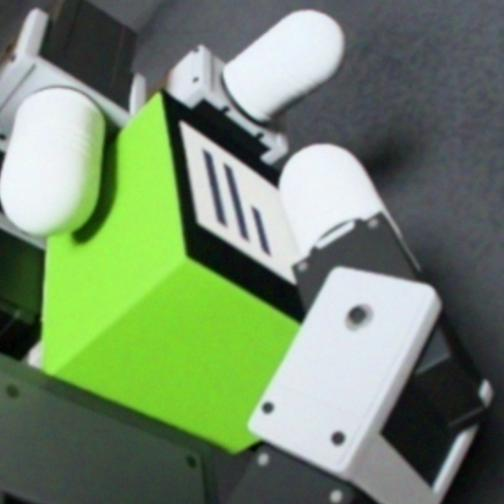

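>>> move --arm1 '{"target": [-1.105, 0.770, 0.868, 0.7015, -0.1752, -0.6657, -0.1846], "speed": 0.06}'

Scene clock: 795.37 s.
Joint torques (N m): arm1=[0.03 -16.97 4.44 3.06 0.25 -0.29] | arm2=[0.15 -7.12 12.12 1.91 -0.05 -0.26] | arm3=[-1.08 -21.42 6.89 2.52 0.07 -0.38]
Heat: arm1: hottest joint3_rad 31 °C; arm2: hottest joint3_rad 36 °C; arm3: hottest joint3_rad 39 °C.
move: arm1 done
Joint velocities: within noise
arm1.joint_positions: joint1_rad=-0.928 joint2_rad=+2.484 joint3_rad=+1.055 joint4_rad=+1.444 joint5_rad=+0.578 joint6_rad=+1.569 hand_index_mcp=+0.690 hand_index_abd=+0.009 hand_index_pip=-0.435 hand_index_dip=+0.285 hand_middle_mcp=+0.754 hand_middle_abd=+0.011 hand_middle_pip=-0.934 hand_middle_dip=-0.494 hand_ring_mcp=+0.753 hand_ring_abd=+0.010 hand_ring_pip=-0.935 hand_ring_dip=-0.496 hand_thumb_cmc=-0.422 hand_thumb_axl=+0.684 hand_thumb_mcp=-0.272 hand_thumb_ipl=-0.347 hand_current_limit=+0.400 hand_speed=-0.600
arm1.joint_status: not commanded
arm1.hand_state: blocked,goal,goal,goal,goal,goal,goal,goal,goal,goal,goal,goal,goal,goal,blocked,blocked
arm1.index_mcp_current_ma: 66
arm1.index_abd_current_ma: 6
arm1.index_pip_current_ma: 13
arm1.index_dip_current_ma: -15
arm1.middle_mcp_current_ma: -3
arm1.middle_abd_current_ma: 15
arm1.middle_pip_current_ma: -1
arm1.middle_dip_current_ma: 0
arm1.ring_mcp_current_ma: 0
arm1.ring_abd_current_ma: 16
arm1.ring_pip_current_ma: 21
arm1.ring_dip_current_ma: 8
arm1.thumb_cmc_current_ma: 3
arm1.thumb_axl_current_ma: 17
arm1.thumb_mcp_current_ma: 315
arm1.thumb_ipl_current_ma: 140
arm1.hand_goal_index_mcp: 0.620
arm1.hand_goal_index_abd: 0.000
arm1.hand_goal_index_pip: -0.444
arm1.hand_goal_index_dip: 0.280
arm1.hand_goal_middle_mcp: 0.754
arm1.hand_goal_middle_abd: 0.000
arm1.hand_goal_middle_pip: -0.950
arm1.hand_goal_middle_dip: -0.500
arm1.hand_goal_ring_mcp: 0.754
arm1.hand_goal_ring_abd: 0.000
arm1.hand_goal_ring_pip: -0.950
arm1.hand_goal_ring_dip: -0.500
arm1.hand_goal_thumb_cmc: -0.430
arm1.hand_goal_thumb_axl: 0.678
arm1.hand_goal_thumb_mcp: -0.500
arm1.hand_goal_thumb_ipl: -0.450
arm1.hand: x=-1.0975 y=+0.7744 z=+0.8622 quat_wxyz=(+0.690, -0.177, -0.677, -0.185)
arm1.hand_target: x=-1.1047 y=+0.7700 z=+0.8680 quat_wxyz=(+0.701, -0.175, -0.666, -0.184)
arm1.hand_status: done (0.010 m and 1.9 deg from the pose sent, 0.010 m and 2.3 deg at the start)
arm2, arm3: as last shown
arm2.index_mcp_current_ma: 13
arm2.index_abd_current_ma: 6
arm2.index_pip_current_ma: -2
arm2.index_dip_current_ma: -8
arm2.middle_mcp_current_ma: -6
arm2.middle_abd_current_ma: -4
arm2.middle_pip_current_ma: 8
arm2.middle_dip_current_ma: -13
arm2.ring_mcp_current_ma: 7
arm2.ring_abd_current_ma: 11
arm2.ring_pip_current_ma: 13
arm2.ring_dip_current_ma: 12
arm2.thumb_cmc_current_ma: 49
arm2.thumb_axl_current_ma: 8
arm2.thumb_mcp_current_ma: 386
arm2.thumb_ipl_current_ma: 183
arm3.index_mcp_current_ma: 7
arm3.index_abd_current_ma: 5
arm3.index_pip_current_ma: -7
arm3.index_dip_current_ma: -8
arm3.middle_mcp_current_ma: -11
arm3.middle_abd_current_ma: -5
arm3.middle_pip_current_ma: -5
arm3.middle_dip_current_ma: -12
arm3.ring_mcp_current_ma: 18
arm3.ring_abd_current_ma: 8
arm3.ring_pip_current_ma: 8
arm3.ring_dip_current_ma: -12
arm3.thumb_cmc_current_ma: 11
arm3.thumb_axl_current_ma: 5
arm3.thumb_mcp_current_ma: 12
arm3.thumb_ipl_current_ma: 7
pictures: none

>>> move --arm1 '{"target": [-1.105, 0.770, 0.863, 0.7015, -0.1752, -0.6657, -0.1846], "speed": 0.06}'

Scene clock: 798.20 s.
Joint torques (N m): arm1=[0.03 -16.56 4.33 2.93 0.23 -0.27] | arm2=[-0.15 -7.12 12.18 1.91 -0.05 -0.27] | arm3=[-1.08 -21.42 6.9 2.45 0.07 -0.38]
Heat: arm1: hottest joint2_rad 30 °C; arm2: hottest joint3_rad 36 °C; arm3: hottest joint3_rad 39 °C.
move: arm1 done
Joint velocities: within noise
arm1.joint_positions: joint1_rad=-0.928 joint2_rad=+2.492 joint3_rad=+1.064 joint4_rad=+1.453 joint5_rad=+0.579 joint6_rad=+1.566 hand_index_mcp=+0.690 hand_index_abd=+0.009 hand_index_pip=-0.435 hand_index_dip=+0.285 hand_middle_mcp=+0.754 hand_middle_abd=+0.011 hand_middle_pip=-0.934 hand_middle_dip=-0.494 hand_ring_mcp=+0.753 hand_ring_abd=+0.010 hand_ring_pip=-0.935 hand_ring_dip=-0.496 hand_thumb_cmc=-0.422 hand_thumb_axl=+0.683 hand_thumb_mcp=-0.272 hand_thumb_ipl=-0.347 hand_current_limit=+0.400 hand_speed=-0.600
arm1.joint_status: not commanded
arm1.hand_state: blocked,goal,goal,goal,goal,goal,goal,goal,goal,goal,goal,goal,goal,goal,blocked,blocked
arm1.index_mcp_current_ma: 63
arm1.index_abd_current_ma: 16
arm1.index_pip_current_ma: 22
arm1.index_dip_current_ma: -5
arm1.middle_mcp_current_ma: -4
arm1.middle_abd_current_ma: 16
arm1.middle_pip_current_ma: 10
arm1.middle_dip_current_ma: 5
arm1.ring_mcp_current_ma: 3
arm1.ring_abd_current_ma: 11
arm1.ring_pip_current_ma: 14
arm1.ring_dip_current_ma: 17
arm1.thumb_cmc_current_ma: 21
arm1.thumb_axl_current_ma: 6
arm1.thumb_mcp_current_ma: 311
arm1.thumb_ipl_current_ma: 132
arm1.hand_goal_index_mcp: 0.620
arm1.hand_goal_index_abd: 0.000
arm1.hand_goal_index_pip: -0.444
arm1.hand_goal_index_dip: 0.280
arm1.hand_goal_middle_mcp: 0.754
arm1.hand_goal_middle_abd: 0.000
arm1.hand_goal_middle_pip: -0.950
arm1.hand_goal_middle_dip: -0.500
arm1.hand_goal_ring_mcp: 0.754
arm1.hand_goal_ring_abd: 0.000
arm1.hand_goal_ring_pip: -0.950
arm1.hand_goal_ring_dip: -0.500
arm1.hand_goal_thumb_cmc: -0.430
arm1.hand_goal_thumb_axl: 0.678
arm1.hand_goal_thumb_mcp: -0.500
arm1.hand_goal_thumb_ipl: -0.450
arm1.hand: x=-1.0996 y=+0.7743 z=+0.8617 quat_wxyz=(+0.693, -0.178, -0.674, -0.185)
arm1.hand_target: x=-1.1048 y=+0.7700 z=+0.8630 quat_wxyz=(+0.701, -0.175, -0.666, -0.184)
arm1.hand_status: done (0.007 m and 1.3 deg from the pose sent, 0.009 m and 1.9 deg at the start)
arm2, arm3: as last shown
arm2.index_mcp_current_ma: 17
arm2.index_abd_current_ma: 13
arm2.index_pip_current_ma: 1
arm2.middle_mcp_current_ma: -5
arm2.middle_abd_current_ma: 6
arm2.middle_pip_current_ma: 0
arm2.middle_dip_current_ma: -10
arm2.ring_mcp_current_ma: 3
arm2.ring_abd_current_ma: 10
arm2.ring_pip_current_ma: 4
arm2.ring_dip_current_ma: 7
arm2.thumb_cmc_current_ma: 56
arm2.thumb_axl_current_ma: 2
arm2.thumb_mcp_current_ma: 383
arm2.thumb_ipl_current_ma: 200
arm3.index_mcp_current_ma: -1
arm3.index_abd_current_ma: -11
arm3.index_pip_current_ma: 6
arm3.index_dip_current_ma: -2
arm3.middle_mcp_current_ma: -5
arm3.middle_abd_current_ma: -10
arm3.middle_pip_current_ma: 0
arm3.middle_dip_current_ma: -14
arm3.ring_mcp_current_ma: 5
arm3.ring_abd_current_ma: -1
arm3.ring_pip_current_ma: -11
arm3.ring_dip_current_ma: 0
arm3.thumb_cmc_current_ma: 17
arm3.thumb_axl_current_ma: 7
arm3.thumb_mcp_current_ma: 17
arm3.thumb_ipl_current_ma: -5
pictures: none

>>> move --arm1 '{"joints": {"hand_index_mcp": 0.82, "hand_thumb_mcp": -0.05, "hand_thumb_ipl": -0.15, "hand_thumb_cmc": -0.56}}' --cameras '["arm1_cam_wrist"]'

>>> zoom_image --camera "arm1_cam_wrist" --region '[290, 110, 490, 310]'

Scene clock: 801.80 s.
Joint torques (N m): arm1=[-0.03 -16.85 4.3 2.92 0.23 -0.27] | arm2=[-0.38 -7.24 12.25 1.95 -0.06 -0.25] | arm3=[-1.03 -21.42 6.94 2.51 0.06 -0.38]
Heat: arm1: hottest joint2_rad 30 °C; arm2: hottest joint3_rad 36 °C; arm3: hottest joint3_rad 39 °C.
move: arm1 off_target
Joint velocities: within noise
arm1.joint_positions: joint1_rad=-0.927 joint2_rad=+2.495 joint3_rad=+1.064 joint4_rad=+1.453 joint5_rad=+0.579 joint6_rad=+1.566 hand_index_mcp=+0.817 hand_index_abd=+0.009 hand_index_pip=-0.435 hand_index_dip=+0.285 hand_middle_mcp=+0.754 hand_middle_abd=+0.011 hand_middle_pip=-0.934 hand_middle_dip=-0.494 hand_ring_mcp=+0.753 hand_ring_abd=+0.010 hand_ring_pip=-0.935 hand_ring_dip=-0.496 hand_thumb_cmc=-0.477 hand_thumb_axl=+0.692 hand_thumb_mcp=-0.052 hand_thumb_ipl=-0.150 hand_current_limit=+0.400 hand_speed=-0.600
arm1.joint_status: hand_thumb_cmc off_target (ended at -0.477, target -0.560); the others done
arm1.hand_state: goal,goal,goal,goal,goal,goal,goal,goal,goal,goal,goal,goal,blocked,goal,goal,goal
arm1.index_mcp_current_ma: -20
arm1.index_abd_current_ma: 11
arm1.index_pip_current_ma: 19
arm1.index_dip_current_ma: -2
arm1.middle_mcp_current_ma: -11
arm1.middle_abd_current_ma: 10
arm1.middle_pip_current_ma: -8
arm1.middle_dip_current_ma: -2
arm1.ring_mcp_current_ma: 15
arm1.ring_abd_current_ma: 17
arm1.ring_pip_current_ma: 1
arm1.ring_dip_current_ma: 8
arm1.thumb_cmc_current_ma: 77
arm1.thumb_axl_current_ma: 24
arm1.thumb_mcp_current_ma: -3
arm1.thumb_ipl_current_ma: -12
arm1.hand_goal_index_mcp: 0.820
arm1.hand_goal_index_abd: 0.000
arm1.hand_goal_index_pip: -0.444
arm1.hand_goal_index_dip: 0.280
arm1.hand_goal_middle_mcp: 0.754
arm1.hand_goal_middle_abd: 0.000
arm1.hand_goal_middle_pip: -0.950
arm1.hand_goal_middle_dip: -0.500
arm1.hand_goal_ring_mcp: 0.754
arm1.hand_goal_ring_abd: 0.000
arm1.hand_goal_ring_pip: -0.950
arm1.hand_goal_ring_dip: -0.500
arm1.hand_goal_thumb_cmc: -0.560
arm1.hand_goal_thumb_axl: 0.678
arm1.hand_goal_thumb_mcp: -0.050
arm1.hand_goal_thumb_ipl: -0.150
arm1.hand: x=-1.0989 y=+0.7742 z=+0.8600 quat_wxyz=(+0.692, -0.177, -0.675, -0.186)
arm1.hand_target: x=-1.1048 y=+0.7700 z=+0.8630 quat_wxyz=(+0.701, -0.175, -0.666, -0.185)
arm1.hand_status: not commanded
arm2.joint_positions: joint1_rad=-0.899 joint2_rad=+1.072 joint3_rad=+0.534 joint4_rad=+0.489 joint5_rad=+0.051 joint6_rad=+1.564 hand_index_mcp=+0.623 hand_index_abd=+0.013 hand_index_pip=-0.848 hand_index_dip=+0.691 hand_middle_mcp=+0.896 hand_middle_abd=+0.007 hand_middle_pip=-0.951 hand_middle_dip=-0.508 hand_ring_mcp=+0.758 hand_ring_abd=+0.008 hand_ring_pip=-0.947 hand_ring_dip=-0.498 hand_thumb_cmc=-0.393 hand_thumb_axl=+0.682 hand_thumb_mcp=-0.247 hand_thumb_ipl=-0.362 hand_current_limit=+0.400 hand_speed=-0.600
arm2.joint_status: not commanded
arm2.hand_state: goal,goal,goal,goal,overload,goal,goal,goal,goal,goal,goal,goal,blocked,goal,blocked,blocked
arm2.index_mcp_current_ma: 2
arm2.index_abd_current_ma: 11
arm2.index_pip_current_ma: -3
arm2.index_dip_current_ma: -11
arm2.middle_mcp_current_ma: -9
arm2.middle_abd_current_ma: 8
arm2.middle_pip_current_ma: 0
arm2.middle_dip_current_ma: -8
arm2.ring_mcp_current_ma: 5
arm2.ring_abd_current_ma: 15
arm2.ring_pip_current_ma: -3
arm2.ring_dip_current_ma: 2
arm2.thumb_cmc_current_ma: 57
arm2.thumb_axl_current_ma: 1
arm2.thumb_mcp_current_ma: 377
arm2.thumb_ipl_current_ma: 201
arm2.hand_goal_index_mcp: 0.620
arm2.hand_goal_index_abd: 0.000
arm2.hand_goal_index_pip: -0.850
arm2.hand_goal_index_dip: 0.696
arm2.hand_goal_middle_mcp: 0.754
arm2.hand_goal_middle_abd: 0.000
arm2.hand_goal_middle_pip: -0.950
arm2.hand_goal_middle_dip: -0.500
arm2.hand_goal_ring_mcp: 0.754
arm2.hand_goal_ring_abd: 0.000
arm2.hand_goal_ring_pip: -0.950
arm2.hand_goal_ring_dip: -0.500
arm2.hand_goal_thumb_cmc: -0.430
arm2.hand_goal_thumb_axl: 0.678
arm2.hand_goal_thumb_mcp: -0.500
arm2.hand_goal_thumb_ipl: -0.450
arm2.hand: x=+0.2769 y=-0.0015 z=+1.0885 quat_wxyz=(+0.685, +0.068, -0.723, +0.051)
arm2.hand_target: x=+0.2674 y=-0.0034 z=+1.1157 quat_wxyz=(+0.701, +0.068, -0.708, +0.052)
arm2.hand_status: not commanded
arm3: as last shown
arm3.index_mcp_current_ma: -17
arm3.index_abd_current_ma: 14
arm3.index_pip_current_ma: 3
arm3.index_dip_current_ma: -1
arm3.middle_mcp_current_ma: -7
arm3.middle_abd_current_ma: -4
arm3.middle_pip_current_ma: -4
arm3.middle_dip_current_ma: -12
arm3.ring_mcp_current_ma: 18
arm3.ring_abd_current_ma: -5
arm3.ring_pip_current_ma: -8
arm3.ring_dip_current_ma: 12
arm3.thumb_cmc_current_ma: 16
arm3.thumb_axl_current_ma: -3
arm3.thumb_ipl_current_ma: 0
arm1_cam_wrist: T_world_to_cam=[[0.2971, 0.5279, -0.79565, 0.63493], [0.40511, -0.82425, -0.3956, 1.36441], [-0.86465, -0.2048, -0.45874, -0.27958]] pos_world=[-0.98311, 0.73218, 0.91669]

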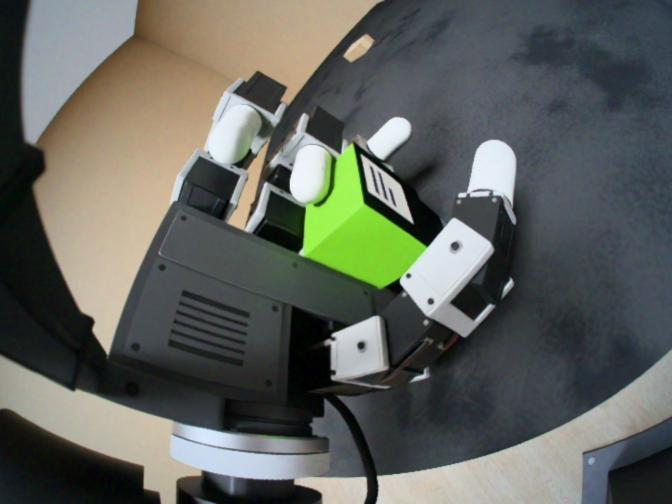

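Scaled by 2.520 from the camera's image (finer frame: 960x720).

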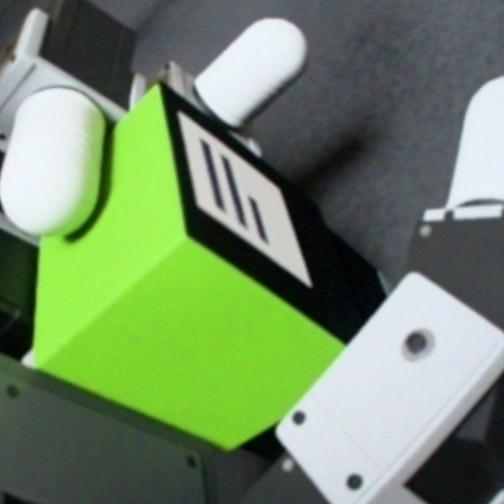

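>>> move --arm1 '{"target": [-1.1073, 0.7655, 0.8755, 0.7015, -0.1752, -0.6657, -0.1846], "speed": 0.06}'

>>> move --arm1 '{"target": [-1.1033, 0.7725, 0.8755, 0.7015, -0.1752, -0.6657, -0.1846], "speed": 0.06, "joints": {"hand_index_mcp": 0.7534}}' --cameras '["arm1_cam_wrist"]'

>>> zoom_image --camera "arm1_cam_wrist" --region '[290, 110, 490, 310]'

Scene clock: 811.13 s.
Joint torques (N m): arm1=[-0.03 -19.55 3.51 2.06 0.25 -0.27] | arm2=[-0.26 -7.12 12.14 1.95 -0.05 -0.27] | arm3=[-1.08 -21.36 6.94 2.48 0.06 -0.37]
Heat: arm1: hottest joint2_rad 30 °C; arm2: hottest joint3_rad 37 °C; arm3: hottest joint3_rad 38 °C.
move: arm1 off_target
Joint velocities: within noise
arm1.joint_positions: joint1_rad=-0.919 joint2_rad=+2.495 joint3_rad=+1.064 joint4_rad=+1.453 joint5_rad=+0.587 joint6_rad=+1.565 hand_index_mcp=+0.817 hand_index_abd=+0.009 hand_index_pip=-0.435 hand_index_dip=+0.285 hand_middle_mcp=+0.754 hand_middle_abd=+0.011 hand_middle_pip=-0.934 hand_middle_dip=-0.494 hand_ring_mcp=+0.753 hand_ring_abd=+0.010 hand_ring_pip=-0.935 hand_ring_dip=-0.496 hand_thumb_cmc=-0.477 hand_thumb_axl=+0.692 hand_thumb_mcp=-0.052 hand_thumb_ipl=-0.150 hand_current_limit=+0.400 hand_speed=-0.600
arm1.joint_status: not commanded
arm1.hand_state: goal,goal,goal,goal,goal,goal,goal,goal,goal,goal,goal,goal,blocked,goal,goal,goal
arm1.index_mcp_current_ma: -1
arm1.index_abd_current_ma: 14
arm1.index_pip_current_ma: 13
arm1.index_dip_current_ma: -1
arm1.middle_mcp_current_ma: 1
arm1.middle_abd_current_ma: 17
arm1.middle_pip_current_ma: -4
arm1.middle_dip_current_ma: 8
arm1.ring_mcp_current_ma: 9
arm1.ring_abd_current_ma: 5
arm1.ring_pip_current_ma: 22
arm1.ring_dip_current_ma: 14
arm1.thumb_cmc_current_ma: 90
arm1.thumb_axl_current_ma: 22
arm1.thumb_mcp_current_ma: 1
arm1.thumb_ipl_current_ma: -3
arm1.hand_goal_index_mcp: 0.820
arm1.hand_goal_index_abd: 0.000
arm1.hand_goal_index_pip: -0.444
arm1.hand_goal_index_dip: 0.280
arm1.hand_goal_middle_mcp: 0.754
arm1.hand_goal_middle_abd: 0.000
arm1.hand_goal_middle_pip: -0.950
arm1.hand_goal_middle_dip: -0.500
arm1.hand_goal_ring_mcp: 0.754
arm1.hand_goal_ring_abd: 0.000
arm1.hand_goal_ring_pip: -0.950
arm1.hand_goal_ring_dip: -0.500
arm1.hand_goal_thumb_cmc: -0.560
arm1.hand_goal_thumb_axl: 0.678
arm1.hand_goal_thumb_mcp: -0.050
arm1.hand_goal_thumb_ipl: -0.150
arm1.hand: x=-1.0987 y=+0.7702 z=+0.8600 quat_wxyz=(+0.692, -0.177, -0.675, -0.186)
arm1.hand_target: x=-1.1071 y=+0.7654 z=+0.8753 quat_wxyz=(+0.701, -0.175, -0.666, -0.185)
arm1.hand_status: off_target (0.018 m and 1.5 deg from the pose sent, 0.020 m and 1.5 deg at the start)
arm2, arm3: as last shown
arm2.index_mcp_current_ma: 15
arm2.index_abd_current_ma: 10
arm2.index_pip_current_ma: 4
arm2.index_dip_current_ma: -4
arm2.middle_mcp_current_ma: -7
arm2.middle_abd_current_ma: -3
arm2.middle_pip_current_ma: 1
arm2.middle_dip_current_ma: -15
arm2.ring_mcp_current_ma: -2
arm2.ring_abd_current_ma: 17
arm2.ring_pip_current_ma: 6
arm2.ring_dip_current_ma: 10
arm2.thumb_cmc_current_ma: 54
arm2.thumb_axl_current_ma: -11
arm2.thumb_mcp_current_ma: 380
arm2.thumb_ipl_current_ma: 187
arm3.index_mcp_current_ma: -9
arm3.index_abd_current_ma: 10
arm3.index_pip_current_ma: 1
arm3.index_dip_current_ma: -19
arm3.middle_mcp_current_ma: 1
arm3.middle_abd_current_ma: 1
arm3.middle_pip_current_ma: 2
arm3.middle_dip_current_ma: -8
arm3.ring_mcp_current_ma: 0
arm3.ring_abd_current_ma: 2
arm3.ring_pip_current_ma: -9
arm3.ring_dip_current_ma: -7
arm3.thumb_cmc_current_ma: 33
arm3.thumb_axl_current_ma: 13
arm3.thumb_mcp_current_ma: 4
arm3.thumb_ipl_current_ma: -9
pictures: none

Scene clock: 812.10 s.
Joint torques (N m): arm1=[-0.91 -19.66 2.58 2.47 -0.09 -0.26] | arm2=[-0.21 -7.18 12.18 1.98 -0.06 -0.26] | arm3=[-1.2 -21.42 6.9 2.48 0.06 -0.37]
Heat: arm1: hottest joint2_rad 30 °C; arm2: hottest joint3_rad 37 °C; arm3: hottest joint3_rad 38 °C.
move: arm1 off_target
Joint velocities: within noise
arm1.joint_positions: joint1_rad=-0.919 joint2_rad=+2.495 joint3_rad=+1.064 joint4_rad=+1.453 joint5_rad=+0.581 joint6_rad=+1.565 hand_index_mcp=+0.767 hand_index_abd=+0.009 hand_index_pip=-0.435 hand_index_dip=+0.285 hand_middle_mcp=+0.754 hand_middle_abd=+0.011 hand_middle_pip=-0.934 hand_middle_dip=-0.494 hand_ring_mcp=+0.753 hand_ring_abd=+0.010 hand_ring_pip=-0.935 hand_ring_dip=-0.496 hand_thumb_cmc=-0.477 hand_thumb_axl=+0.692 hand_thumb_mcp=-0.052 hand_thumb_ipl=-0.150 hand_current_limit=+0.400 hand_speed=-0.600
arm1.joint_status: all done
arm1.hand_state: goal,goal,goal,goal,goal,goal,goal,goal,goal,goal,goal,goal,blocked,goal,goal,goal
arm1.index_mcp_current_ma: 6
arm1.index_abd_current_ma: 15
arm1.index_pip_current_ma: 17
arm1.index_dip_current_ma: -3
arm1.middle_mcp_current_ma: -16
arm1.middle_abd_current_ma: 5
arm1.middle_pip_current_ma: 5
arm1.middle_dip_current_ma: -2
arm1.ring_mcp_current_ma: 4
arm1.ring_abd_current_ma: 12
arm1.ring_pip_current_ma: 8
arm1.ring_dip_current_ma: 7
arm1.thumb_cmc_current_ma: 80
arm1.thumb_axl_current_ma: 14
arm1.thumb_mcp_current_ma: 6
arm1.thumb_ipl_current_ma: -10
arm1.hand_goal_index_mcp: 0.754
arm1.hand_goal_index_abd: 0.000
arm1.hand_goal_index_pip: -0.444
arm1.hand_goal_index_dip: 0.280
arm1.hand_goal_middle_mcp: 0.754
arm1.hand_goal_middle_abd: 0.000
arm1.hand_goal_middle_pip: -0.950
arm1.hand_goal_middle_dip: -0.500
arm1.hand_goal_ring_mcp: 0.754
arm1.hand_goal_ring_abd: 0.000
arm1.hand_goal_ring_pip: -0.950
arm1.hand_goal_ring_dip: -0.500
arm1.hand_goal_thumb_cmc: -0.560
arm1.hand_goal_thumb_axl: 0.678
arm1.hand_goal_thumb_mcp: -0.050
arm1.hand_goal_thumb_ipl: -0.150
arm1.hand: x=-1.0996 y=+0.7696 z=+0.8600 quat_wxyz=(+0.693, -0.175, -0.675, -0.184)
arm1.hand_target: x=-1.1032 y=+0.7724 z=+0.8752 quat_wxyz=(+0.701, -0.175, -0.666, -0.185)
arm1.hand_status: off_target (0.016 m and 1.5 deg from the pose sent, 0.016 m and 1.5 deg at the start)
arm2: as last shown
arm2.index_mcp_current_ma: 4
arm2.index_abd_current_ma: 0
arm2.index_dip_current_ma: -6
arm2.middle_mcp_current_ma: -3
arm2.middle_abd_current_ma: 7
arm2.middle_pip_current_ma: -2
arm2.middle_dip_current_ma: -14
arm2.ring_mcp_current_ma: 1
arm2.ring_abd_current_ma: 8
arm2.ring_pip_current_ma: 14
arm2.thumb_cmc_current_ma: 52
arm2.thumb_axl_current_ma: -4
arm2.thumb_mcp_current_ma: 383
arm2.thumb_ipl_current_ma: 188
arm3.joint_positions: joint1_rad=-0.095 joint2_rad=+2.034 joint3_rad=+1.203 joint4_rad=+0.878 joint5_rad=+0.524 joint6_rad=+1.545 hand_index_mcp=+0.405 hand_index_abd=+0.007 hand_index_pip=+0.069 hand_index_dip=+0.423 hand_middle_mcp=+0.756 hand_middle_abd=+0.010 hand_middle_pip=-0.937 hand_middle_dip=-0.616 hand_ring_mcp=+0.756 hand_ring_abd=+0.013 hand_ring_pip=-0.942 hand_ring_dip=-0.611 hand_thumb_cmc=-0.379 hand_thumb_axl=+0.679 hand_thumb_mcp=+0.187 hand_thumb_ipl=+0.175 hand_current_limit=+0.400 hand_speed=-0.600
arm3.joint_status: not commanded
arm3.hand_state: goal,goal,goal,goal,goal,goal,goal,goal,goal,goal,goal,goal,blocked,goal,goal,goal
arm3.index_mcp_current_ma: -4
arm3.index_abd_current_ma: 7
arm3.index_pip_current_ma: 0
arm3.index_dip_current_ma: -8
arm3.middle_mcp_current_ma: -3
arm3.middle_abd_current_ma: 12
arm3.middle_pip_current_ma: -20
arm3.middle_dip_current_ma: -12
arm3.ring_mcp_current_ma: 22
arm3.ring_abd_current_ma: 0
arm3.ring_pip_current_ma: 16
arm3.ring_dip_current_ma: 9
arm3.thumb_cmc_current_ma: 17
arm3.thumb_axl_current_ma: 3
arm3.thumb_mcp_current_ma: 15
arm3.thumb_ipl_current_ma: 0
arm3.hand_goal_index_mcp: 0.410
arm3.hand_goal_index_abd: 0.000
arm3.hand_goal_index_pip: 0.070
arm3.hand_goal_index_dip: 0.410
arm3.hand_goal_middle_mcp: 0.754
arm3.hand_goal_middle_abd: 0.000
arm3.hand_goal_middle_pip: -0.950
arm3.hand_goal_middle_dip: -0.600
arm3.hand_goal_ring_mcp: 0.754
arm3.hand_goal_ring_abd: 0.000
arm3.hand_goal_ring_pip: -0.950
arm3.hand_goal_ring_dip: -0.600
arm3.hand_goal_thumb_cmc: -0.450
arm3.hand_goal_thumb_axl: 0.678
arm3.hand_goal_thumb_mcp: 0.180
arm3.hand_goal_thumb_ipl: 0.168
arm3.hand: x=-0.5411 y=+0.0039 z=+1.0851 quat_wxyz=(-0.540, +0.460, +0.513, +0.483)
arm3.hand_target: x=-0.5368 y=+0.0037 z=+1.0950 quat_wxyz=(-0.543, +0.457, +0.507, +0.489)
arm3.hand_status: not commanded
arm1_cam_wrist: T_world_to_cam=[[0.29446, 0.53007, -0.79519, 0.63253], [0.40997, -0.82169, -0.39592, 1.36459], [-0.86326, -0.20943, -0.45926, -0.27559]] pos_world=[-0.98361, 0.72827, 0.91669]

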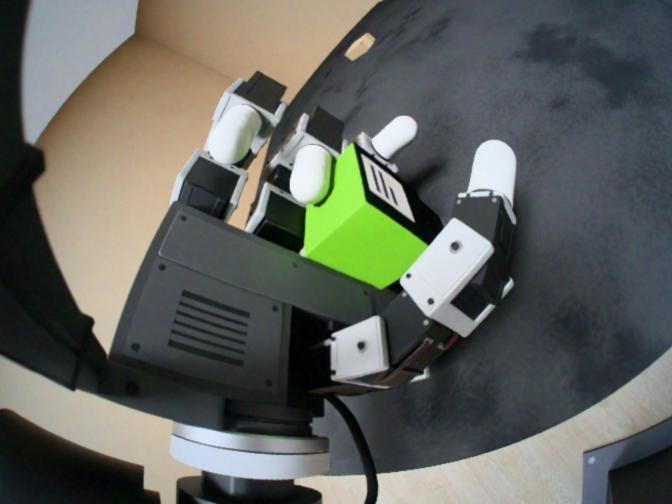

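Scaled by 2.520 from the camera's image (finer frame: 960x720).

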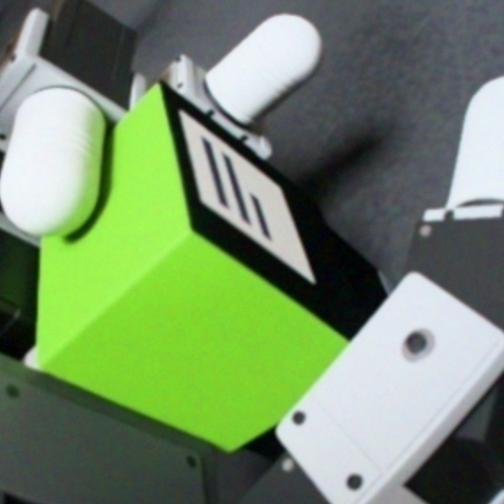

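>>> move --arm1 '{"target": [-1.1055, 0.7695, 0.893, 0.7015, -0.1752, -0.6657, -0.1846], "speed": 0.1, "joints": {"hand_index_mcp": 0.80}}'

Scene clock: 814.83 s.
Joint torques (N m): arm1=[-0.62 -20.01 2.85 1.77 0.12 -0.26] | arm2=[-0.15 -7.24 12.15 1.96 -0.06 -0.25] | arm3=[-1.2 -21.42 6.91 2.5 0.07 -0.39]
Heat: arm1: hottest joint2_rad 30 °C; arm2: hottest joint3_rad 37 °C; arm3: hottest joint3_rad 38 °C.
move: arm1 off_target
Joint velocities: within noise
arm1.joint_positions: joint1_rad=-0.919 joint2_rad=+2.453 joint3_rad=+1.046 joint4_rad=+1.441 joint5_rad=+0.581 joint6_rad=+1.565 hand_index_mcp=+0.793 hand_index_abd=+0.009 hand_index_pip=-0.435 hand_index_dip=+0.285 hand_middle_mcp=+0.754 hand_middle_abd=+0.011 hand_middle_pip=-0.934 hand_middle_dip=-0.494 hand_ring_mcp=+0.753 hand_ring_abd=+0.010 hand_ring_pip=-0.935 hand_ring_dip=-0.496 hand_thumb_cmc=-0.477 hand_thumb_axl=+0.692 hand_thumb_mcp=-0.052 hand_thumb_ipl=-0.150 hand_current_limit=+0.400 hand_speed=-0.600
arm1.joint_status: all done
arm1.hand_state: goal,goal,goal,goal,goal,goal,goal,goal,goal,goal,goal,goal,blocked,goal,goal,goal
arm1.index_mcp_current_ma: -21
arm1.index_abd_current_ma: 17
arm1.index_pip_current_ma: 19
arm1.index_dip_current_ma: -7
arm1.middle_mcp_current_ma: -10
arm1.middle_abd_current_ma: 15
arm1.middle_pip_current_ma: 7
arm1.middle_dip_current_ma: -2
arm1.ring_mcp_current_ma: 17
arm1.ring_abd_current_ma: 7
arm1.ring_pip_current_ma: 17
arm1.ring_dip_current_ma: 9
arm1.thumb_cmc_current_ma: 86
arm1.thumb_axl_current_ma: 19
arm1.thumb_mcp_current_ma: 8
arm1.thumb_ipl_current_ma: -15
arm1.hand_goal_index_mcp: 0.800
arm1.hand_goal_index_abd: 0.000
arm1.hand_goal_index_pip: -0.444
arm1.hand_goal_index_dip: 0.280
arm1.hand_goal_middle_mcp: 0.754
arm1.hand_goal_middle_abd: 0.000
arm1.hand_goal_middle_pip: -0.950
arm1.hand_goal_middle_dip: -0.500
arm1.hand_goal_ring_mcp: 0.754
arm1.hand_goal_ring_abd: 0.000
arm1.hand_goal_ring_pip: -0.950
arm1.hand_goal_ring_dip: -0.500
arm1.hand_goal_thumb_cmc: -0.560
arm1.hand_goal_thumb_axl: 0.678
arm1.hand_goal_thumb_mcp: -0.050
arm1.hand_goal_thumb_ipl: -0.150
arm1.hand: x=-1.1013 y=+0.7692 z=+0.8778 quat_wxyz=(+0.697, -0.176, -0.671, -0.182)
arm1.hand_target: x=-1.1054 y=+0.7694 z=+0.8928 quat_wxyz=(+0.702, -0.175, -0.666, -0.185)
arm1.hand_status: off_target (0.016 m and 0.9 deg from the pose sent, 0.033 m and 1.5 deg at the start)
arm2, arm3: as last shown
arm2.index_mcp_current_ma: 8
arm2.index_abd_current_ma: 18
arm2.index_pip_current_ma: 7
arm2.index_dip_current_ma: -7
arm2.middle_mcp_current_ma: -4
arm2.middle_abd_current_ma: 14
arm2.middle_pip_current_ma: 5
arm2.ring_mcp_current_ma: 8
arm2.ring_abd_current_ma: 14
arm2.ring_pip_current_ma: 7
arm2.ring_dip_current_ma: -1
arm2.thumb_cmc_current_ma: 65
arm2.thumb_axl_current_ma: -6
arm2.thumb_mcp_current_ma: 375
arm2.thumb_ipl_current_ma: 184
arm3.index_mcp_current_ma: -10
arm3.index_abd_current_ma: 5
arm3.index_pip_current_ma: 10
arm3.index_dip_current_ma: -3
arm3.middle_mcp_current_ma: -7
arm3.middle_abd_current_ma: -7
arm3.middle_pip_current_ma: -18
arm3.middle_dip_current_ma: -20
arm3.ring_mcp_current_ma: 25
arm3.ring_abd_current_ma: -17
arm3.ring_pip_current_ma: -11
arm3.ring_dip_current_ma: -12
arm3.thumb_cmc_current_ma: 24
arm3.thumb_axl_current_ma: 4
arm3.thumb_mcp_current_ma: 5
arm3.thumb_ipl_current_ma: 9
pictures: none


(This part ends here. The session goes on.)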